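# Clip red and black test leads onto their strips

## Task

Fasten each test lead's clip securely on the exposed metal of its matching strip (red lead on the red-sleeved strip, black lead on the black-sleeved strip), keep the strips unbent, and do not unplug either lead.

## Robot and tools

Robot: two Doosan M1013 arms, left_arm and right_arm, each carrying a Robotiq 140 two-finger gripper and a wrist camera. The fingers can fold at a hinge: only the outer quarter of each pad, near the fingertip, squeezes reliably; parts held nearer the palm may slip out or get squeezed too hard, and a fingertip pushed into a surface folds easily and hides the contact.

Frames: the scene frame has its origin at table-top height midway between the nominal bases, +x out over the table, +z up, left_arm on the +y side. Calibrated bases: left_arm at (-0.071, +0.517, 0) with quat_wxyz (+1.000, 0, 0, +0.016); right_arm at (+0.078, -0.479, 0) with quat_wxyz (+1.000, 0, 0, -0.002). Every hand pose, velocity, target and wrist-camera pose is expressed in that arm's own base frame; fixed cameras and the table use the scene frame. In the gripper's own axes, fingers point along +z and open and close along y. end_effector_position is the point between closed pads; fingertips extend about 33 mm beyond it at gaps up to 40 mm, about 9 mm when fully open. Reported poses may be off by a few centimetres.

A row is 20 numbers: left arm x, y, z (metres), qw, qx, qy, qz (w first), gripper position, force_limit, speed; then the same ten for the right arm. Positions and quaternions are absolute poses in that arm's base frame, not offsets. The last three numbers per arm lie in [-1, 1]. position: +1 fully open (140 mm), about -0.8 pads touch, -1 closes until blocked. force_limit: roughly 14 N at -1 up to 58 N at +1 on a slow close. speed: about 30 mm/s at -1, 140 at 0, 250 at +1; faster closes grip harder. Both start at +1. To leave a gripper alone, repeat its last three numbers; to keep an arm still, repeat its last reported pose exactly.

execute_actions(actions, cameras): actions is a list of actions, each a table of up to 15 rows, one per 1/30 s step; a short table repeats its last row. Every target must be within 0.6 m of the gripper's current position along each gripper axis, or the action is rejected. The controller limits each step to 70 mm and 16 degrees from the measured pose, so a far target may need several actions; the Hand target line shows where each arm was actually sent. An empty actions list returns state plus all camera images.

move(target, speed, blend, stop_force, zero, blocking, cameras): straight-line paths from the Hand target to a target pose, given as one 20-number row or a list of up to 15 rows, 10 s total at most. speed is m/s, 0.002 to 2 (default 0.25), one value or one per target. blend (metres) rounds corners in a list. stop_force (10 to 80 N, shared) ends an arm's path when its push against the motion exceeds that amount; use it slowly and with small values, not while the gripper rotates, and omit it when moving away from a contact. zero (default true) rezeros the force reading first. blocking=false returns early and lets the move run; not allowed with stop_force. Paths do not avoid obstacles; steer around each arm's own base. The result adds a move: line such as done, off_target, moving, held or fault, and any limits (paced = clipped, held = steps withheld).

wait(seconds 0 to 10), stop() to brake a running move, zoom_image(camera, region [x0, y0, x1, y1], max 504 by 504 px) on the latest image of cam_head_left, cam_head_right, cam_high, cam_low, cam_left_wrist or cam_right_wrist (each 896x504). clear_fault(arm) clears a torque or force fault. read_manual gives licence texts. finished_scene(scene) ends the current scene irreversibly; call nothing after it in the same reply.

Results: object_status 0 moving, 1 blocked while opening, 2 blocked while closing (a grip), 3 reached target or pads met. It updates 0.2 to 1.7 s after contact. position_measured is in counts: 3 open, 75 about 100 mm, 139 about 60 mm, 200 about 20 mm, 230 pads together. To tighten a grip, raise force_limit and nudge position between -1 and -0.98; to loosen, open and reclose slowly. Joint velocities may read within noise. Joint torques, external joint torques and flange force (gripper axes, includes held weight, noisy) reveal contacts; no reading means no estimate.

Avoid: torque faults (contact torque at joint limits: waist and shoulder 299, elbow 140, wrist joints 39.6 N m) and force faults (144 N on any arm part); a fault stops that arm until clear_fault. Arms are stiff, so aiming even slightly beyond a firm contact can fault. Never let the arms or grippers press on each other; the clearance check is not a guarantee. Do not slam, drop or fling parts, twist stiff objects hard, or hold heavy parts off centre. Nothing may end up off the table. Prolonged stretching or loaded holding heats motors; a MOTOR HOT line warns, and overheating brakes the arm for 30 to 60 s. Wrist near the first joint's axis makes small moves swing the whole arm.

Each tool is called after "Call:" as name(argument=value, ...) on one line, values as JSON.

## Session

Call:
execute_actions(actions=[])

Call:
zoom_image(camera="cam_high", region=[430, 90, 690, 250])

Scene clock: 0.00 s.
left_arm: end_effector_position=(+0.5660, -0.0142, +0.2185) position_measured=3 object_status=3 end_effector_quat_wxyz=(-0.125, +0.227, +0.965, +0.040) | right_arm: end_effector_position=(+0.6686, +0.6716, +0.1666) position_measured=3 object_status=3 end_effector_quat_wxyz=(-0.016, +0.749, -0.663, -0.018)
Joint positions: left_arm=[-0.145 0.208 1.767 0.101 1.411 -1.281] | right_arm=[0.737 0.689 1.12 0.041 1.305 3.747]
Joint velocities: within noise
Joint torques (N m): no reading
External joint torques (N m): no reading
Flange force (N): no reading
Hand target: left_arm +0.5660, -0.0142, +0.2185; -0.125, +0.227, +0.965, +0.040 | right_arm +0.6686, +0.6716, +0.1666; -0.016, +0.749, -0.663, -0.018
Tool commands: left_gripper/position=+1.0 left_gripper/force_limit=+1.0 left_gripper/speed=+1.0 right_gripper/position=+1.0 right_gripper/force_limit=+1.0 right_gripper/speed=+1.0

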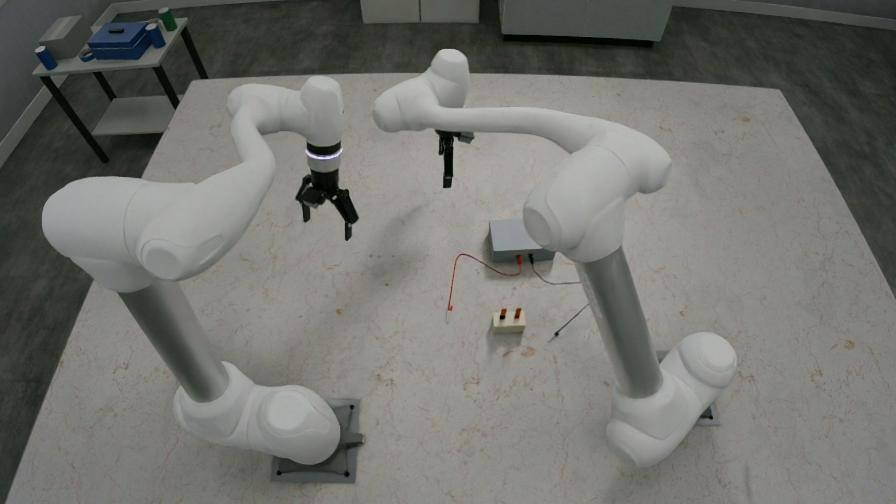

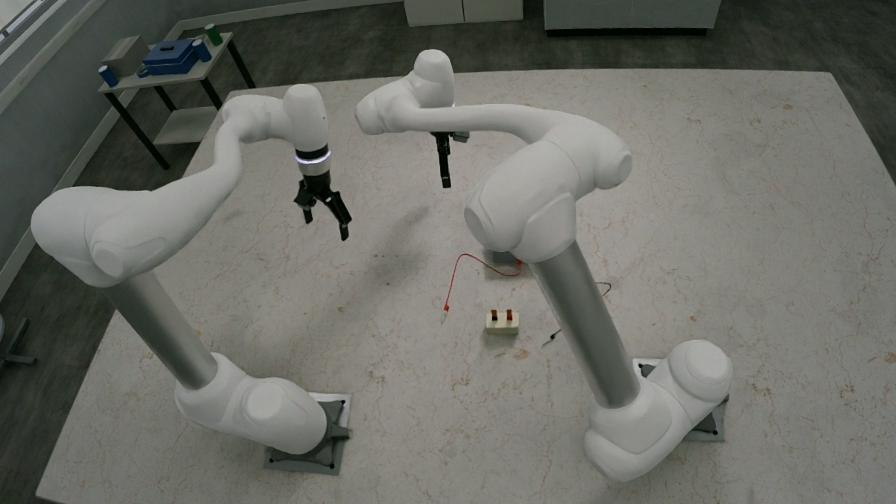

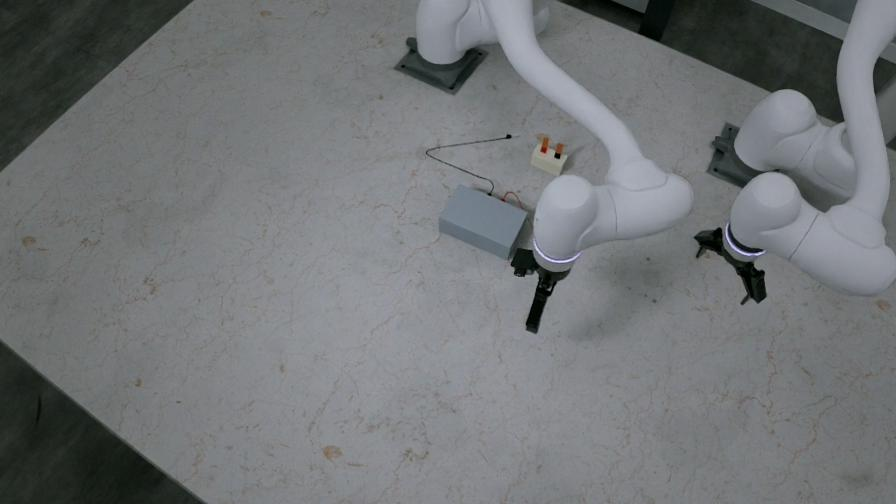

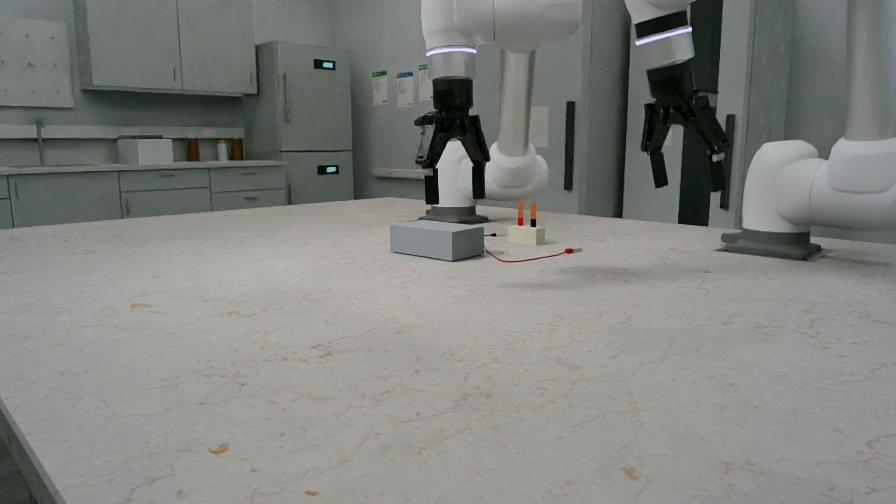

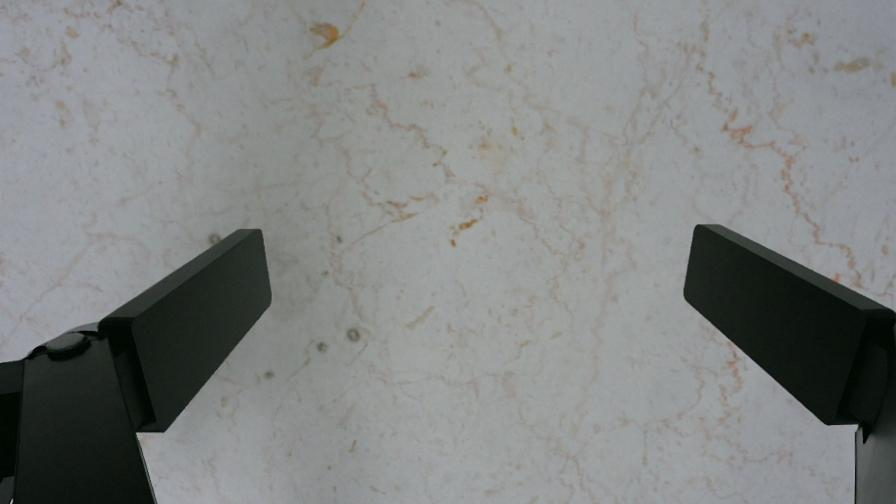

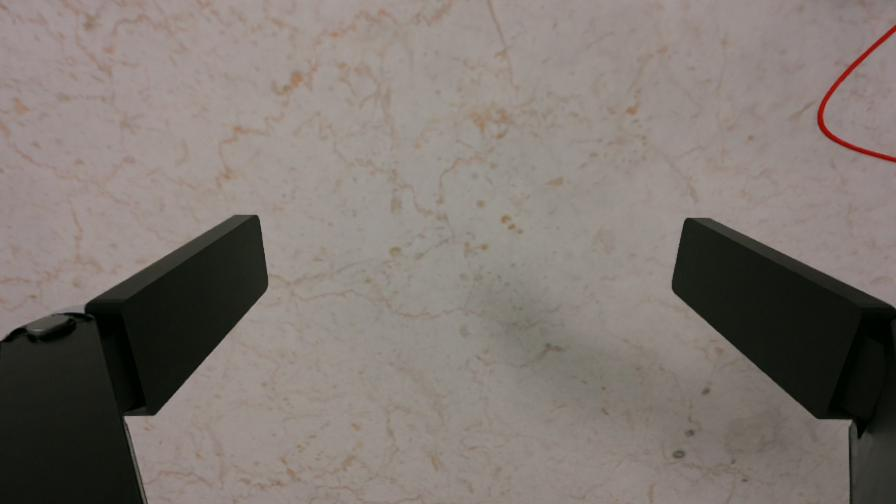

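Scaled by 1.938 from the camera's 896x504 image, which has a finer 1280x720 frame.

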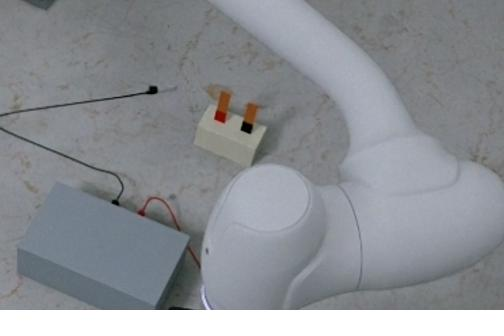

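Call:
zoom_image(camera="cam_high", region=[500, 115, 590, 185])

Call:
zoom_image(camera="cam_head_left", region=[430, 240, 610, 350])

Scaled by 5.600 from the camera's 896x504 image, which has a finer 1280x720 frame.

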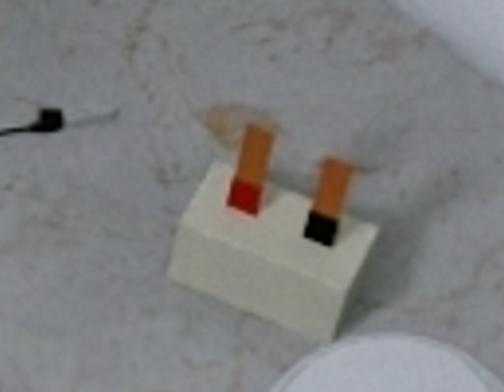

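Scaled by 2.800 from the camera's 896x504 image, which has a finer 1280x720 frame.

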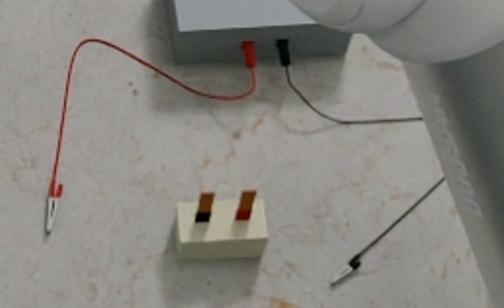

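Call:
move(target=[[0.50,-0.17,0.22,0,0.1736,0.9848,0,-0.35,-1,0, 0.45,0.50,0.27,0,0.9724,0.2334,0,-0.35,-1,0],[0.394,-0.361,0.18,0,0.0785,0.9969,0,-0.35,-1,0, 0.1677,0.3347,0.19,0,0.5736,0.8192,0,-0.35,-1,0],[0.394,-0.361,0.14,0,0.0785,0.9969,0,-0.35,-1,0, 0.1677,0.3347,0.115,0,0.3746,0.9272,0,-0.35,-1,0]], speed=[0.6,0.6,0.4], blend=[0.06,0.03,0], cameras=["cam_left_wrist","cam_right_wrist","cam_high"])

Call:
zoom_image(camera="cam_left_wrist", region=[380, 90, 580, 290])

Call:
zoom_image(camera="cam_right_wrist", region=[380, 90, 580, 290])

Scene clock: 11.57 s.
left_arm: end_effector_position=(+0.3940, -0.3610, +0.1400) position_measured=173 object_status=3 end_effector_quat_wxyz=(+0.000, +0.079, +0.997, +0.000) | right_arm: end_effector_position=(+0.1677, +0.3347, +0.1150) position_measured=173 object_status=3 end_effector_quat_wxyz=(+0.000, +0.375, +0.927, +0.000)
Joint positions: left_arm=[-0.806 0.097 2.035 0 1.01 -2.22] | right_arm=[1.014 -0.14 2.318 0 0.964 0.211]
Joint torques (N m): left_arm=[0.35 -51.64 -34.68 3.71 0.01 -0.35] | right_arm=[-1.13 -21.32 -33.71 3.51 0.25 0.44]
External joint torques (N m): left_arm=[-0.12 6.24 -0.63 -0.12 0.02 0.35] | right_arm=[1.09 1.72 -0.34 0.02 -0.27 -0.44]
Flange force (N): left_arm=[-9.1 -5.5 5.3] | right_arm=[2.8 3.2 2.4]
Hand target: left_arm +0.3940, -0.3610, +0.1400; +0.000, +0.079, +0.997, +0.000 | right_arm +0.1677, +0.3347, +0.1150; +0.000, +0.375, +0.927, +0.000
Off the commanded pose: left_arm 0.000 m, 0 deg | right_arm 0.000 m, 0 deg.
move: done
Images, in order (width x height): cam_high 896x504, cam_left_wrist 896x504, cam_right_wrist 896x504.

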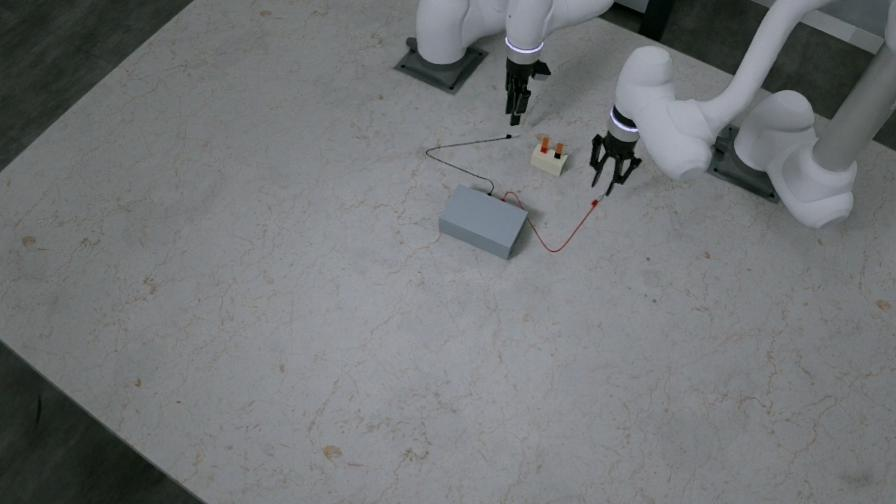

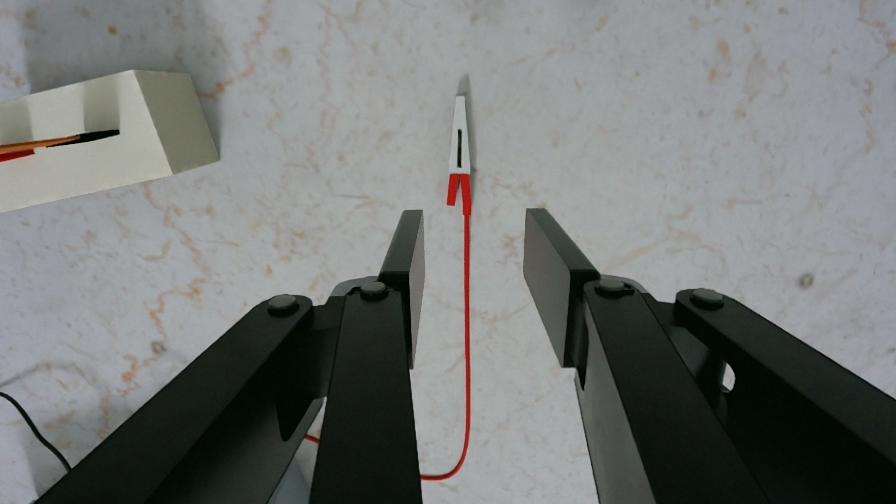

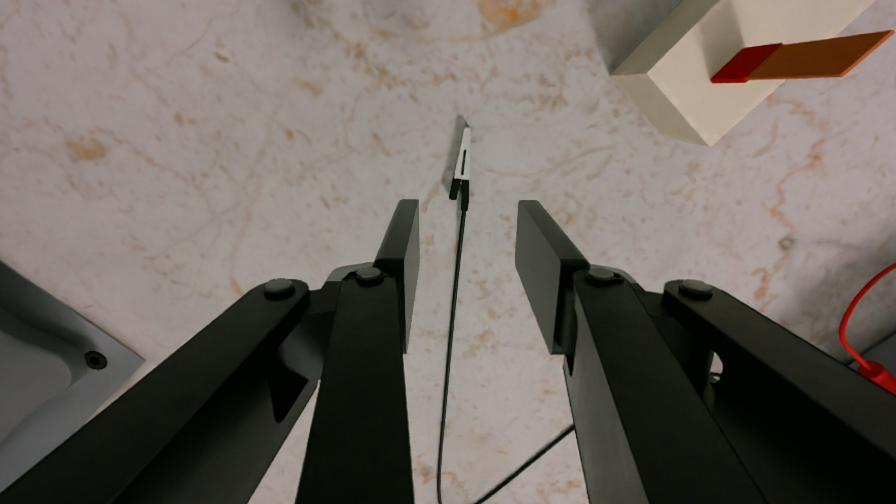

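Scaled by 2.520 from the camera's 896x504 image, which has a finer 1280x720 frame.

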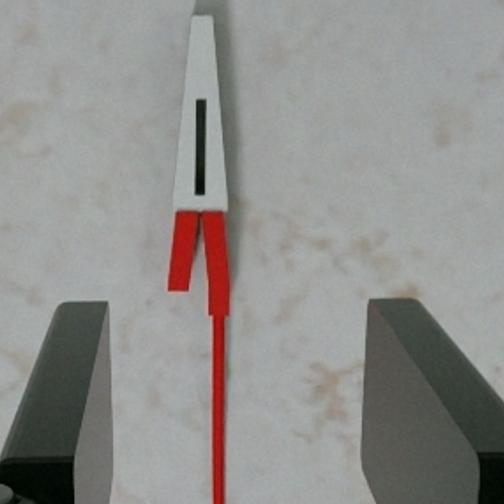

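Scaled by 2.520 from the camera's 896x504 image, which has a finer 1280x720 frame.

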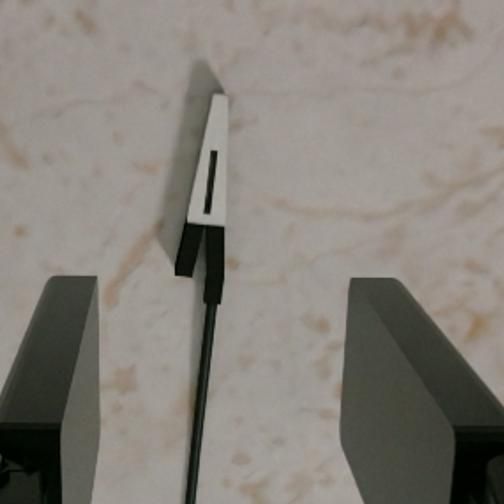

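Call:
move(target=[[0.3883,-0.3647,0.085,0,0.0819,0.9966,0,-0.35,-1,-1, 0.1685,0.3327,0.062,0,0.4258,0.9048,0,-0.35,-1,-1],[0.3883,-0.3647,0.0603,0,0.0819,0.9966,0,-1,-1,-1, 0.1685,0.3327,0.035,0,0.4258,0.9048,0,-1,-1,-1]], speed=[0.2,0.06], blend=[0.01,0], cameras=["cam_left_wrist","cam_right_wrist"])

Call:
zoom_image(camera="cam_left_wrist", region=[400, 90, 560, 290])

Call:
zoom_image(camera="cam_right_wrist", region=[400, 90, 560, 290])

Scene clock: 18.50 s.
left_arm: end_effector_position=(+0.3883, -0.3647, +0.0603) position_measured=215 object_status=2 end_effector_quat_wxyz=(+0.000, +0.082, +0.997, +0.000) | right_arm: end_effector_position=(+0.1685, +0.3327, +0.0350) position_measured=220 object_status=0 end_effector_quat_wxyz=(+0.000, +0.426, +0.905, +0.000)
Joint positions: left_arm=[-0.819 0.182 2.111 0 0.849 -2.226] | right_arm=[1.009 -0.023 2.403 0 0.761 0.318]
Joint torques (N m): left_arm=[0.98 -55.1 -28.97 3.31 0.14 -0.43] | right_arm=[-1.47 -26.26 -26.53 3.12 0.35 0.32]
External joint torques (N m): left_arm=[-0.79 5.42 -2.22 -0.13 -0.1 0.43] | right_arm=[1.38 0.25 -2.09 -0.16 -0.38 -0.32]
Flange force (N): left_arm=[-9.2 -7.0 5.2] | right_arm=[4.2 2.6 -0.5]
Hand target: left_arm +0.3883, -0.3647, +0.0603; +0.000, +0.082, +0.997, +0.000 | right_arm +0.1685, +0.3327, +0.0350; +0.000, +0.426, +0.905, +0.000
Off the commanded pose: left_arm 0.000 m, 0 deg | right_arm 0.000 m, 0 deg.
move: done
Images, in order (width x height): cam_left_wrist 896x504, cam_right_wrist 896x504.

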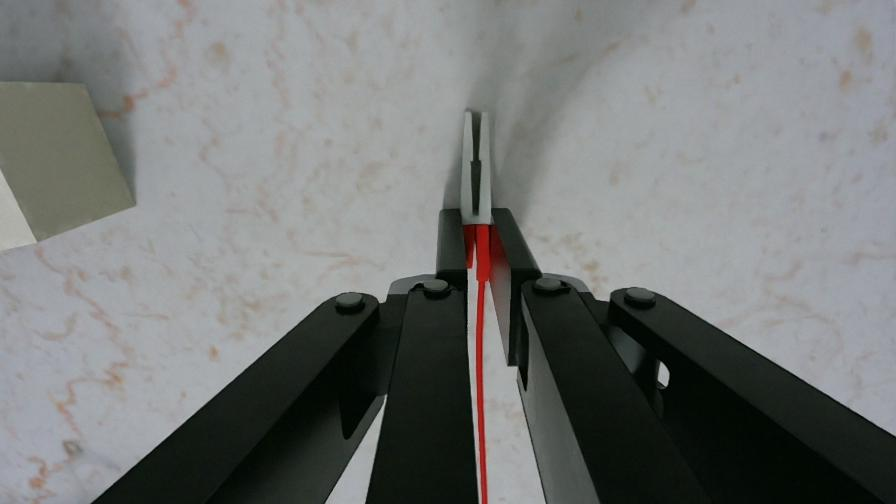

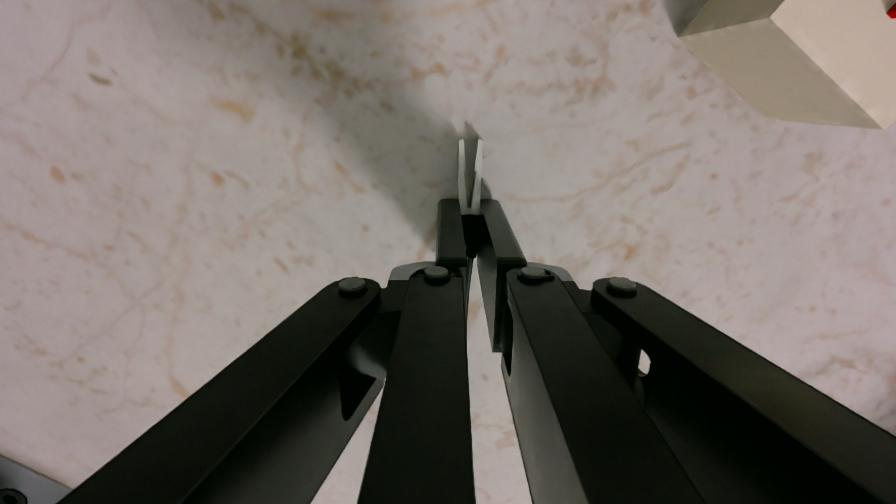

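Scaled by 2.520 from the camera's 896x504 image, which has a finer 1280x720 frame.

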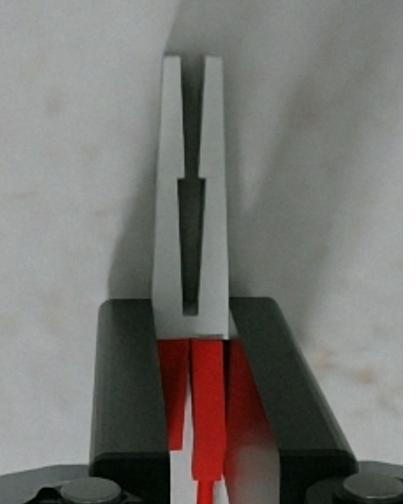

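Scaled by 2.520 from the camera's 896x504 image, which has a finer 1280x720 frame.

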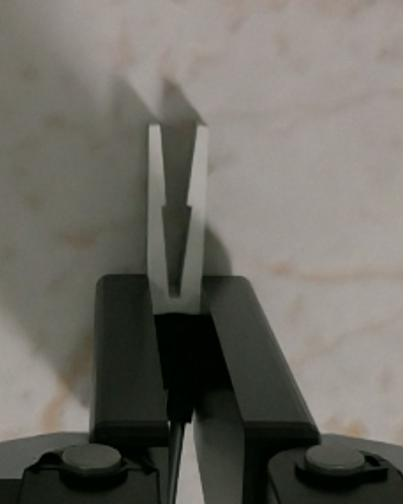

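Call:
move(target=[[0.3883,-0.3647,0.12,0,0.0819,0.9966,0,-1,-1,-1, 0.1685,0.3327,0.10,0,0.4258,0.9048,0,-1,-1,-1],[0.41,-0.50,0.20,0,0.4226,0.9063,0,-1,-1,-1, 0.30,0.22,0.17,0,0.1305,0.9914,0,-1,-1,-1],[0.345,-0.618,0.19,0,0.6756,0.7373,0,-1,-1,-1, 0.40,0.15,0.17,0,-0.1736,0.9848,0,-1,-1,-1],[0.3351,-0.6197,0.1423,0,0.6965,0.7175,0,-1,-1,-1, 0.40,0.15,0.17,0,-0.1736,0.9848,0,-1,-1,-1]], speed=[0.15,0.45,0.45,0.15], blend=[0.02,0.03,0.01,0], cameras=["cam_left_wrist","cam_low","cam_high"])

Call:
zoom_image(camera="cam_left_wrist", region=[410, 0, 550, 140])

Call:
zoom_image(camera="cam_low", region=[480, 190, 590, 260])

Scene clock: 22.63 s.
left_arm: end_effector_position=(+0.4015, -0.5104, +0.1973) position_measured=215 object_status=2 end_effector_quat_wxyz=(+0.003, +0.446, +0.895, +0.001) | right_arm: end_effector_position=(+0.3468, +0.1873, +0.1700) position_measured=220 object_status=2 end_effector_quat_wxyz=(+0.000, -0.012, +1.000, +0.000)
Joint positions: left_arm=[-0.96 0.222 1.768 0.006 1.148 -1.608] | right_arm=[0.408 -0.164 2.222 0 1.084 -1.187]
Joint torques (N m): left_arm=[1.51 -67.85 -37.19 4.16 0 -0.31] | right_arm=[-2.09 -21.54 -36.31 3.77 0.48 0.42]
External joint torques (N m): left_arm=[-1.2 7.15 -0.86 -0.24 0.03 0.31] | right_arm=[2.02 1.96 -0.25 0 -0.45 -0.42]
Flange force (N): left_arm=[-12.3 -1.2 3.8] | right_arm=[-2.1 5.6 2.6]
Hand target: left_arm +0.4015, -0.5104, +0.1973; +0.003, +0.446, +0.895, +0.001 | right_arm +0.3468, +0.1873, +0.1700; +0.000, -0.012, +1.000, +0.000
Off the commanded pose: left_arm 0.139 m, 35 deg | right_arm 0.065 m, 19 deg.
move: held (left_arm; a check stopped the path), off_target (right_arm; braked when a check withheld steps of left_arm); path passed 2 of 4 targets; limits=held
pose unreachable (left arm): on one or more control steps of this call, first in action 0 (counted from 0), this arm could not follow its commanded pose, so it was not sent that pose on those steps. It may still have moved: this result reports where it is.
cause: moving toward the commanded pose would bring a part of the arm too close to another arm (a part of this arm just beyond joint 5 (wrist pitch) and a part of the right arm just beyond its joint 4 (forearm roll), along the way the arms are being sent, or toward where that arm still pushes).
Images, in order (width x height): cam_high 896x504, cam_low 896x504, cam_left_wrist 896x504.

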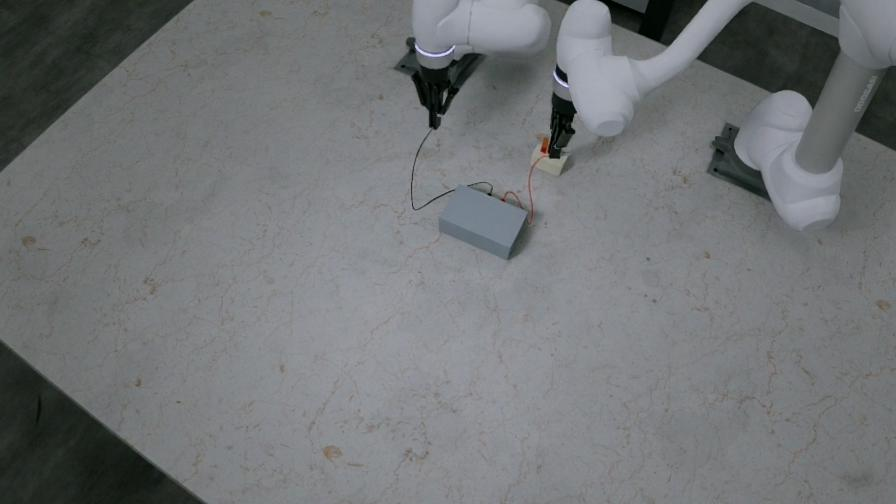

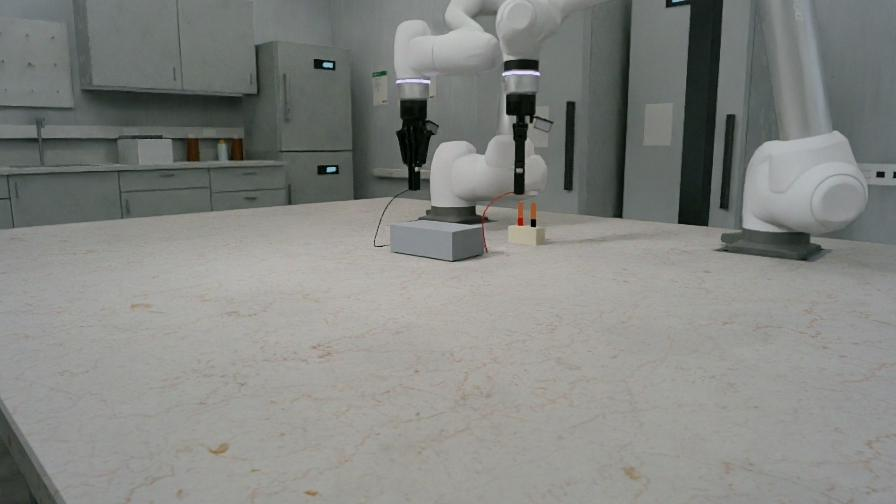

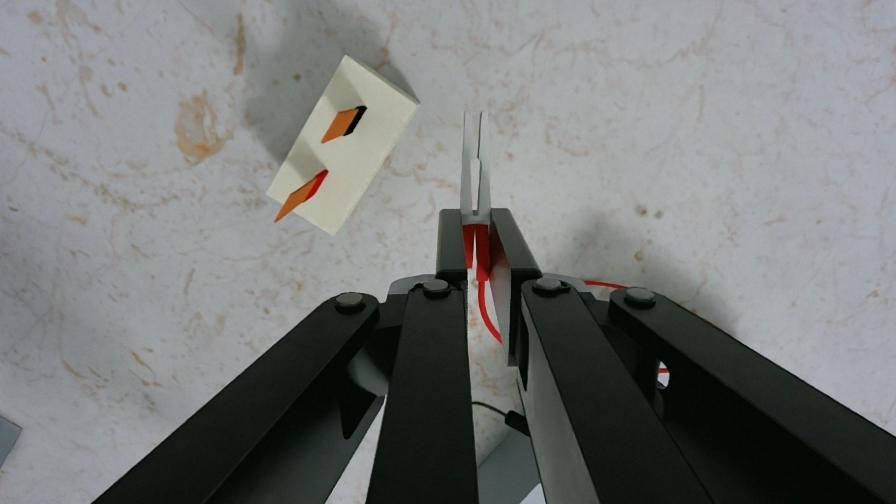

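Scaled by 3.600 from the camera's 896x504 image, which has a finer 1280x720 frame.

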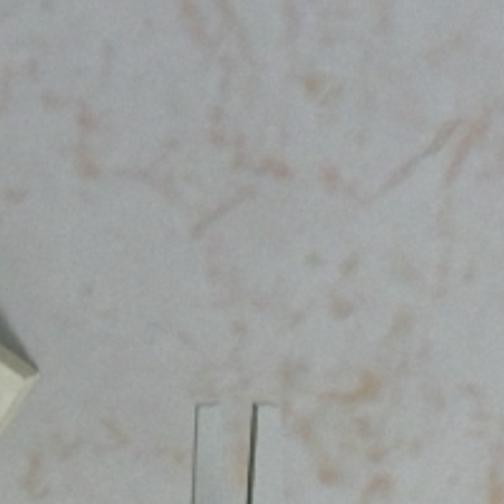

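Scaled by 4.582 from the camera's 896x504 image, which has a finer 1280x720 frame.

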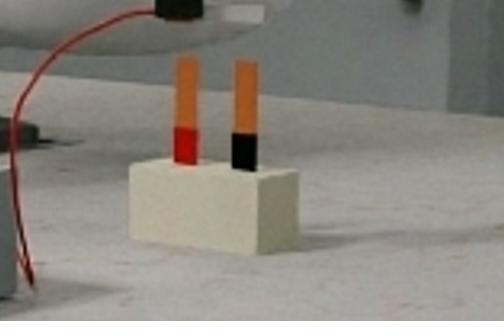

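Call:
move(target=[[0.4015,-0.5104,0.1973,0.003,0.446,0.895,0.001,-1,-1,-1, 0.42,0.03,0.17,0,-0.1736,0.9848,0,-1,-1,-1],[0.345,-0.618,0.19,0,0.6756,0.7373,0,-1,-1,-1, 0.42,0.03,0.17,0,-0.1736,0.9848,0,-1,-1,-1]], speed=[0.4,0.4], blocking=false, cameras=["cam_left_wrist"])

Call:
zoom_image(camera="cam_left_wrist", region=[250, 40, 440, 250])

Scene clock: 24.47 s.
left_arm: end_effector_position=(+0.4016, -0.5103, +0.1973) position_measured=215 object_status=2 end_effector_quat_wxyz=(+0.003, +0.446, +0.895, +0.001) | right_arm: end_effector_position=(+0.3852, +0.0973, +0.1704) position_measured=220 object_status=2 end_effector_quat_wxyz=(+0.003, -0.102, +0.995, -0.014) end_effector_velocity=(+0.144, -0.312, +0.005) end_effector_angular_velocity=(-0.090, -0.005, +0.649)
Joint positions: left_arm=[-0.96 0.222 1.768 0.006 1.148 -1.608] | right_arm=[0.185 -0.159 2.217 -0.033 1.081 -1.574]
Joint velocities: left_arm=[within noise] | right_arm=[-0.768 0.096 -0.085 -0.097 -0.039 -1.372]
Joint torques (N m): left_arm=[1.39 -68.21 -37.4 4.15 0.14 -0.34] | right_arm=[-3.57 -16.83 -37.85 3.68 -0.32 0.16]
External joint torques (N m): left_arm=[-1.32 7.61 -0.63 -0.24 -0.11 0.34] | right_arm=[2.34 0.24 0.87 0.06 0.31 -0.16]
Flange force (N): left_arm=[-12.5 -1.3 4.6] | right_arm=[0.8 5.5 0.5]
Hand target: left_arm +0.4015, -0.5104, +0.1973; +0.003, +0.446, +0.895, +0.001 | right_arm +0.4067, +0.0465, +0.1710; +0.002, -0.152, +0.988, -0.020
Tool commands: left_gripper/position=-1.0 left_gripper/force_limit=-1.0 left_gripper/speed=-1.0 right_gripper/position=-1.0 right_gripper/force_limit=-1.0 right_gripper/speed=-1.0
Off the commanded pose: left_arm 0.122 m, 32 deg | right_arm 0.076 m, 8 deg.
move: running; path passed 0 of 2 targets; limits=paced
Images, in order (width x height): cam_left_wrist 896x504.

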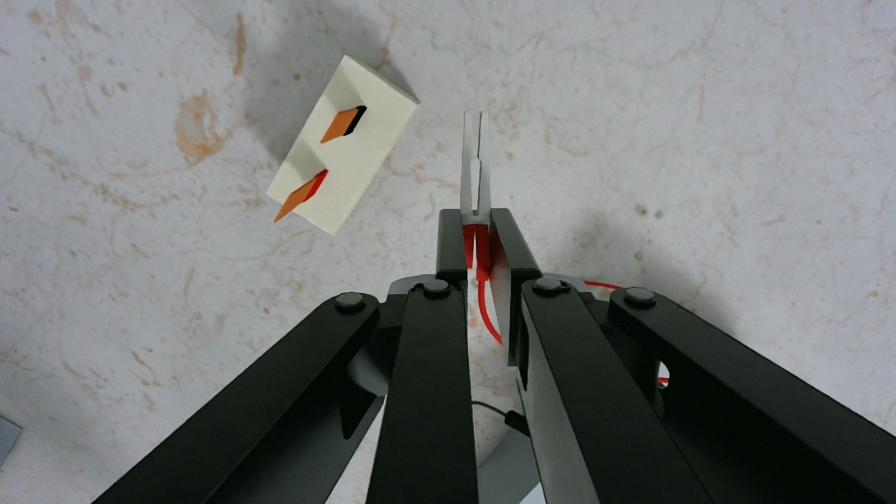

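Scaled by 2.400 from the camera's 896x504 image, which has a finer 1280x720 frame.

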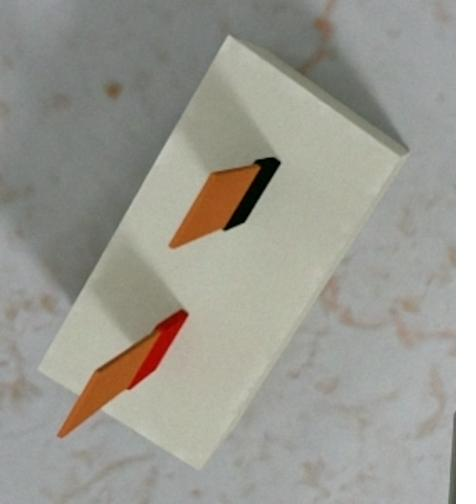

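Call:
move(target=[[0.336,-0.621,0.18,0,0.6976,0.7165,0,-1,-1,-1, 0.42,0.03,0.17,0,-0.1736,0.9848,0,-1,-1,-1],[0.3327,-0.621,0.1442,0,0.6976,0.7165,0,-1,-1,-1, 0.42,0.03,0.17,0,-0.1736,0.9848,0,-1,-1,-1]], speed=[0.35,0.12], blend=[0.01,0], cameras=["cam_left_wrist","cam_low","cam_high"])

Call:
zoom_image(camera="cam_left_wrist", region=[400, 0, 550, 140])

Call:
zoom_image(camera="cam_low", region=[480, 190, 590, 260])

Scene clock: 26.93 s.
left_arm: end_effector_position=(+0.3327, -0.6210, +0.1443) position_measured=215 object_status=2 end_effector_quat_wxyz=(+0.000, +0.698, +0.716, +0.000) | right_arm: end_effector_position=(+0.4200, +0.0300, +0.1700) position_measured=220 object_status=2 end_effector_quat_wxyz=(+0.000, -0.174, +0.985, +0.000)
Joint positions: left_arm=[-1.128 0.343 1.711 0 1.088 -1.155] | right_arm=[-0.011 -0.117 2.183 0 1.075 -1.93]
Joint torques (N m): left_arm=[0.76 -80.18 -36.91 4 0 -0.38] | right_arm=[-1.56 -26.01 -36.14 3.78 0.47 0.28]
External joint torques (N m): left_arm=[-0.55 8.76 0.02 -0.2 0.04 0.38] | right_arm=[1.53 1.68 -0.27 -0.04 -0.43 -0.28]
Flange force (N): left_arm=[-11.4 5.4 6.6] | right_arm=[-4.4 1.8 2.2]
Hand target: left_arm +0.3327, -0.6210, +0.1442; +0.000, +0.698, +0.716, +0.000 | right_arm +0.4200, +0.0300, +0.1700; +0.000, -0.174, +0.985, +0.000
Off the commanded pose: left_arm 0.000 m, 0 deg | right_arm 0.000 m, 0 deg.
earlier move: replaced; limits=paced
move: done
Images, in order (width x height): cam_high 896x504, cam_low 896x504, cam_left_wrist 896x504.

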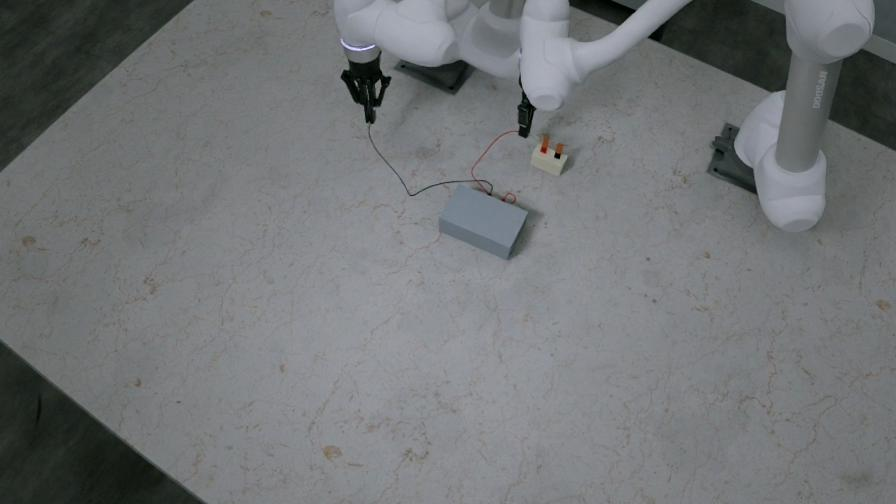

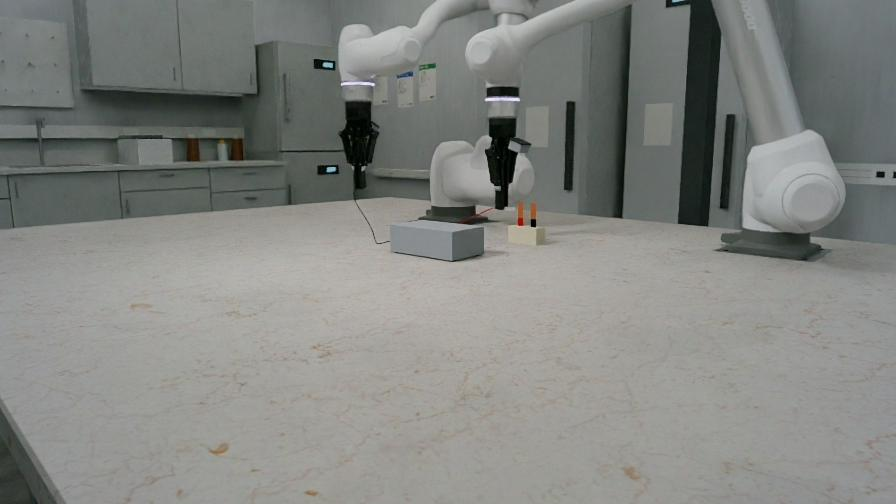

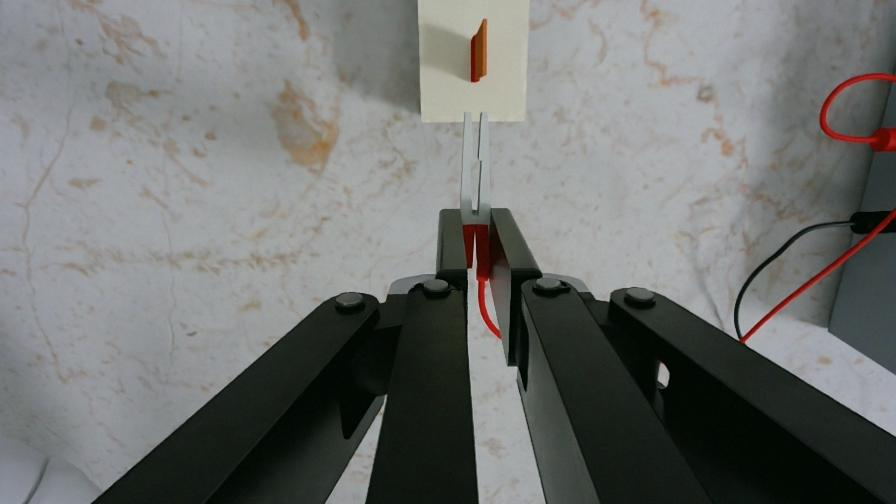

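Scaled by 3.360 from the camera's 896x504 image, which has a finer 1280x720 frame.

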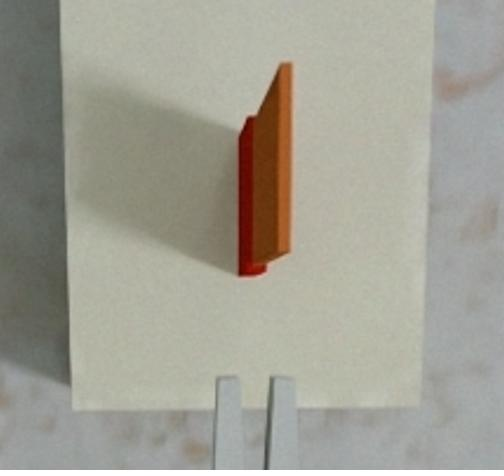

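Scaled by 4.582 from the camera's 896x504 image, which has a finer 1280x720 frame.

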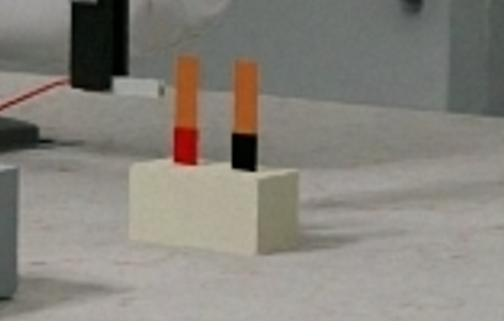

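Call:
move(target=[[0.3339,-0.6140,0.1442,0,0.6976,0.7165,0,-1,-1,-1, 0.42,0.03,0.17,0,-0.1736,0.9848,0,-1,-1,-1],[0.3337,-0.6050,0.1442,0,0.6976,0.7165,0,-1,-1,-1, 0.42,0.03,0.17,0,-0.1736,0.9848,0,-1,-1,-1]], speed=[0.06,0.05], blend=[0.002,0], cameras=["cam_left_wrist"])

Call:
zoom_image(camera="cam_left_wrist", region=[410, 50, 540, 180])

Scene clock: 29.00 s.
left_arm: end_effector_position=(+0.3337, -0.6051, +0.1442) position_measured=215 object_status=2 end_effector_quat_wxyz=(+0.000, +0.698, +0.716, +0.000) | right_arm: end_effector_position=(+0.4200, +0.0300, +0.1700) position_measured=220 object_status=2 end_effector_quat_wxyz=(+0.000, -0.174, +0.985, +0.000)
Joint positions: left_arm=[-1.117 0.324 1.738 0 1.08 -1.143] | right_arm=[-0.011 -0.117 2.183 0 1.075 -1.93]
Joint torques (N m): left_arm=[0.04 -77.81 -35.57 3.91 0.03 -0.39] | right_arm=[-1.98 -26.2 -36.05 3.78 0.45 0.31]
External joint torques (N m): left_arm=[0.29 8.39 -1.15 -0.12 0.02 0.39] | right_arm=[1.95 1.94 -0.32 -0.05 -0.42 -0.31]
Flange force (N): left_arm=[-12.4 7.5 5.3] | right_arm=[-5.2 2.6 2.3]
Hand target: left_arm +0.3337, -0.6050, +0.1442; +0.000, +0.698, +0.716, +0.000 | right_arm +0.4200, +0.0300, +0.1700; +0.000, -0.174, +0.985, +0.000
Off the commanded pose: left_arm 0.000 m, 0 deg | right_arm 0.000 m, 0 deg.
move: done
Images, in order (width x height): cam_left_wrist 896x504.

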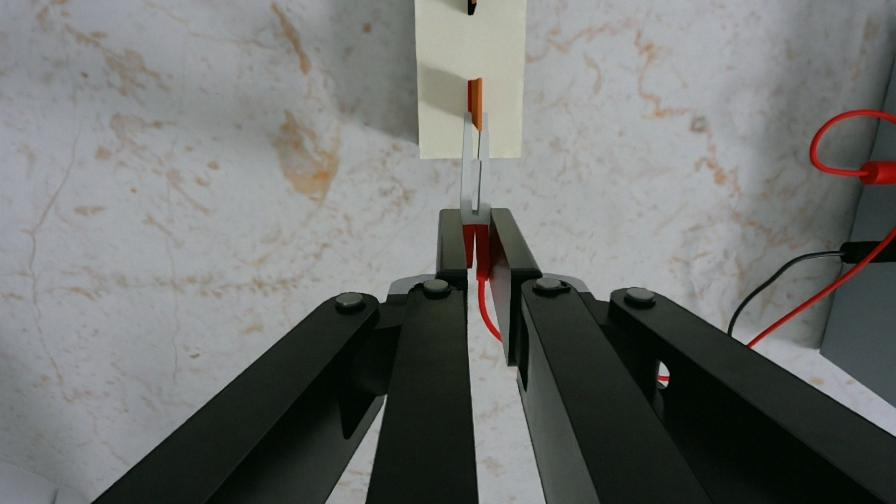

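Scaled by 3.877 from the camera's 896x504 image, which has a finer 1280x720 frame.

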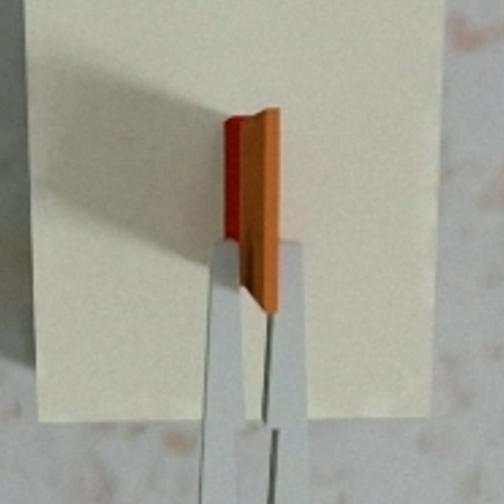

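Call:
move(target=[[0.3334,-0.5950,0.1442,0,0.6976,0.7165,0,-1,-1,-1, 0.42,0.03,0.17,0,-0.1736,0.9848,0,-1,-1,-1],[0.3334,-0.5950,0.1442,0,0.6976,0.7165,0,-0.4,-1,-0.6, 0.42,0.03,0.17,0,-0.1736,0.9848,0,-1,-1,-1]], speed=[0.05,0.05], cameras=["cam_left_wrist","cam_low"])

Call:
zoom_image(camera="cam_left_wrist", region=[390, 60, 570, 290])

Call:
zoom_image(camera="cam_low", region=[480, 190, 590, 260])

Scene clock: 30.87 s.
left_arm: end_effector_position=(+0.3334, -0.5950, +0.1442) position_measured=179 object_status=0 end_effector_quat_wxyz=(+0.000, +0.698, +0.716, +0.000) | right_arm: end_effector_position=(+0.4200, +0.0300, +0.1700) position_measured=220 object_status=2 end_effector_quat_wxyz=(+0.000, -0.174, +0.985, +0.000)
Joint positions: left_arm=[-1.111 0.311 1.756 0 1.075 -1.137] | right_arm=[-0.011 -0.117 2.183 0 1.075 -1.93]
Joint torques (N m): left_arm=[0.93 -75.95 -35.99 3.98 -0.08 -0.39] | right_arm=[-1.93 -26.32 -36 3.83 0.5 0.29]
External joint torques (N m): left_arm=[-0.73 7.96 -0.6 -0.22 0.12 0.39] | right_arm=[1.93 1.96 -0.39 -0.1 -0.46 -0.29]
Flange force (N): left_arm=[-11.5 5.5 5.4] | right_arm=[-5.3 2.5 2.4]
Hand target: left_arm +0.3334, -0.5950, +0.1442; +0.000, +0.698, +0.716, +0.000 | right_arm +0.4200, +0.0300, +0.1700; +0.000, -0.174, +0.985, +0.000
Off the commanded pose: left_arm 0.000 m, 0 deg | right_arm 0.000 m, 0 deg.
move: done
Images, in order (width x height): cam_low 896x504, cam_left_wrist 896x504.

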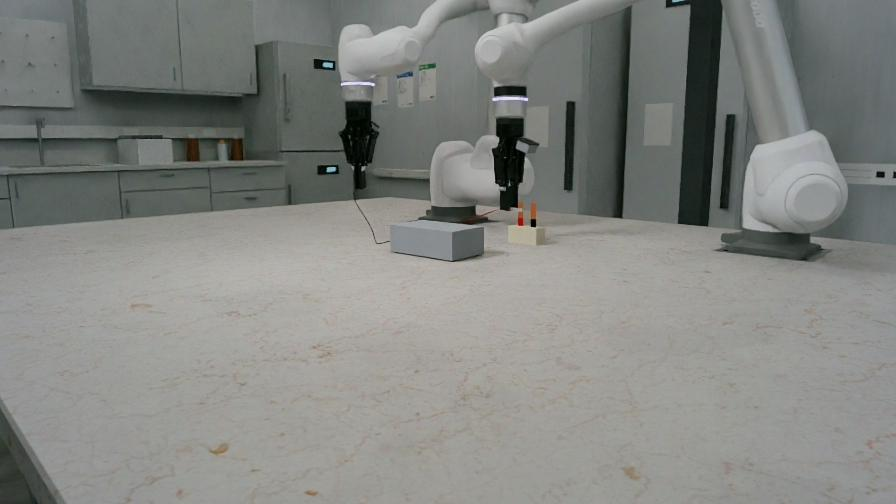

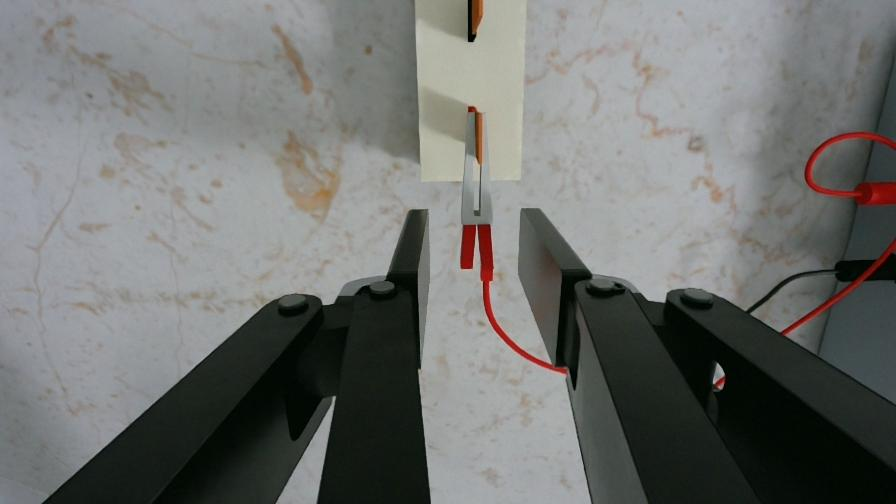

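Scaled by 2.191 from the camera's 896x504 image, which has a finer 1280x720 frame.

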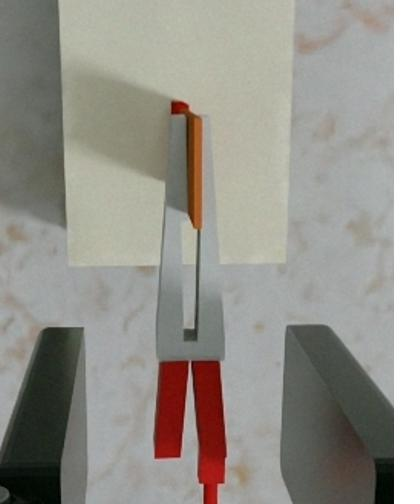

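Scaled by 4.582 from the camera's 896x504 image, which has a finer 1280x720 frame.

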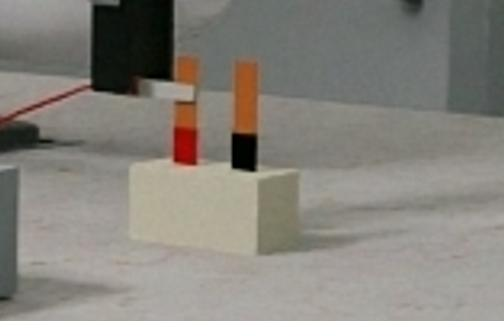

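Call:
zoom_image(camera="cam_low", region=[505, 195, 555, 245])

Scaled by 10.080 from the camera's 896x504 image, which has a finer 1280x720 frame.

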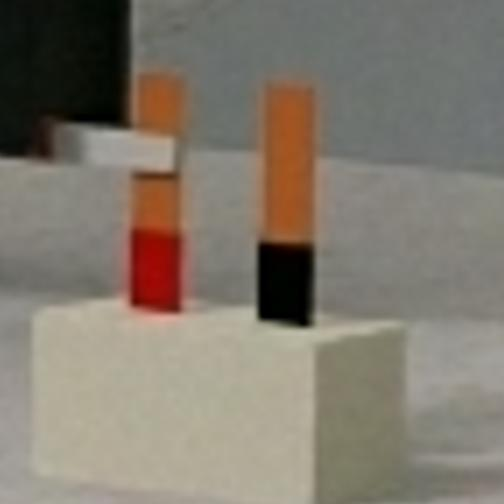

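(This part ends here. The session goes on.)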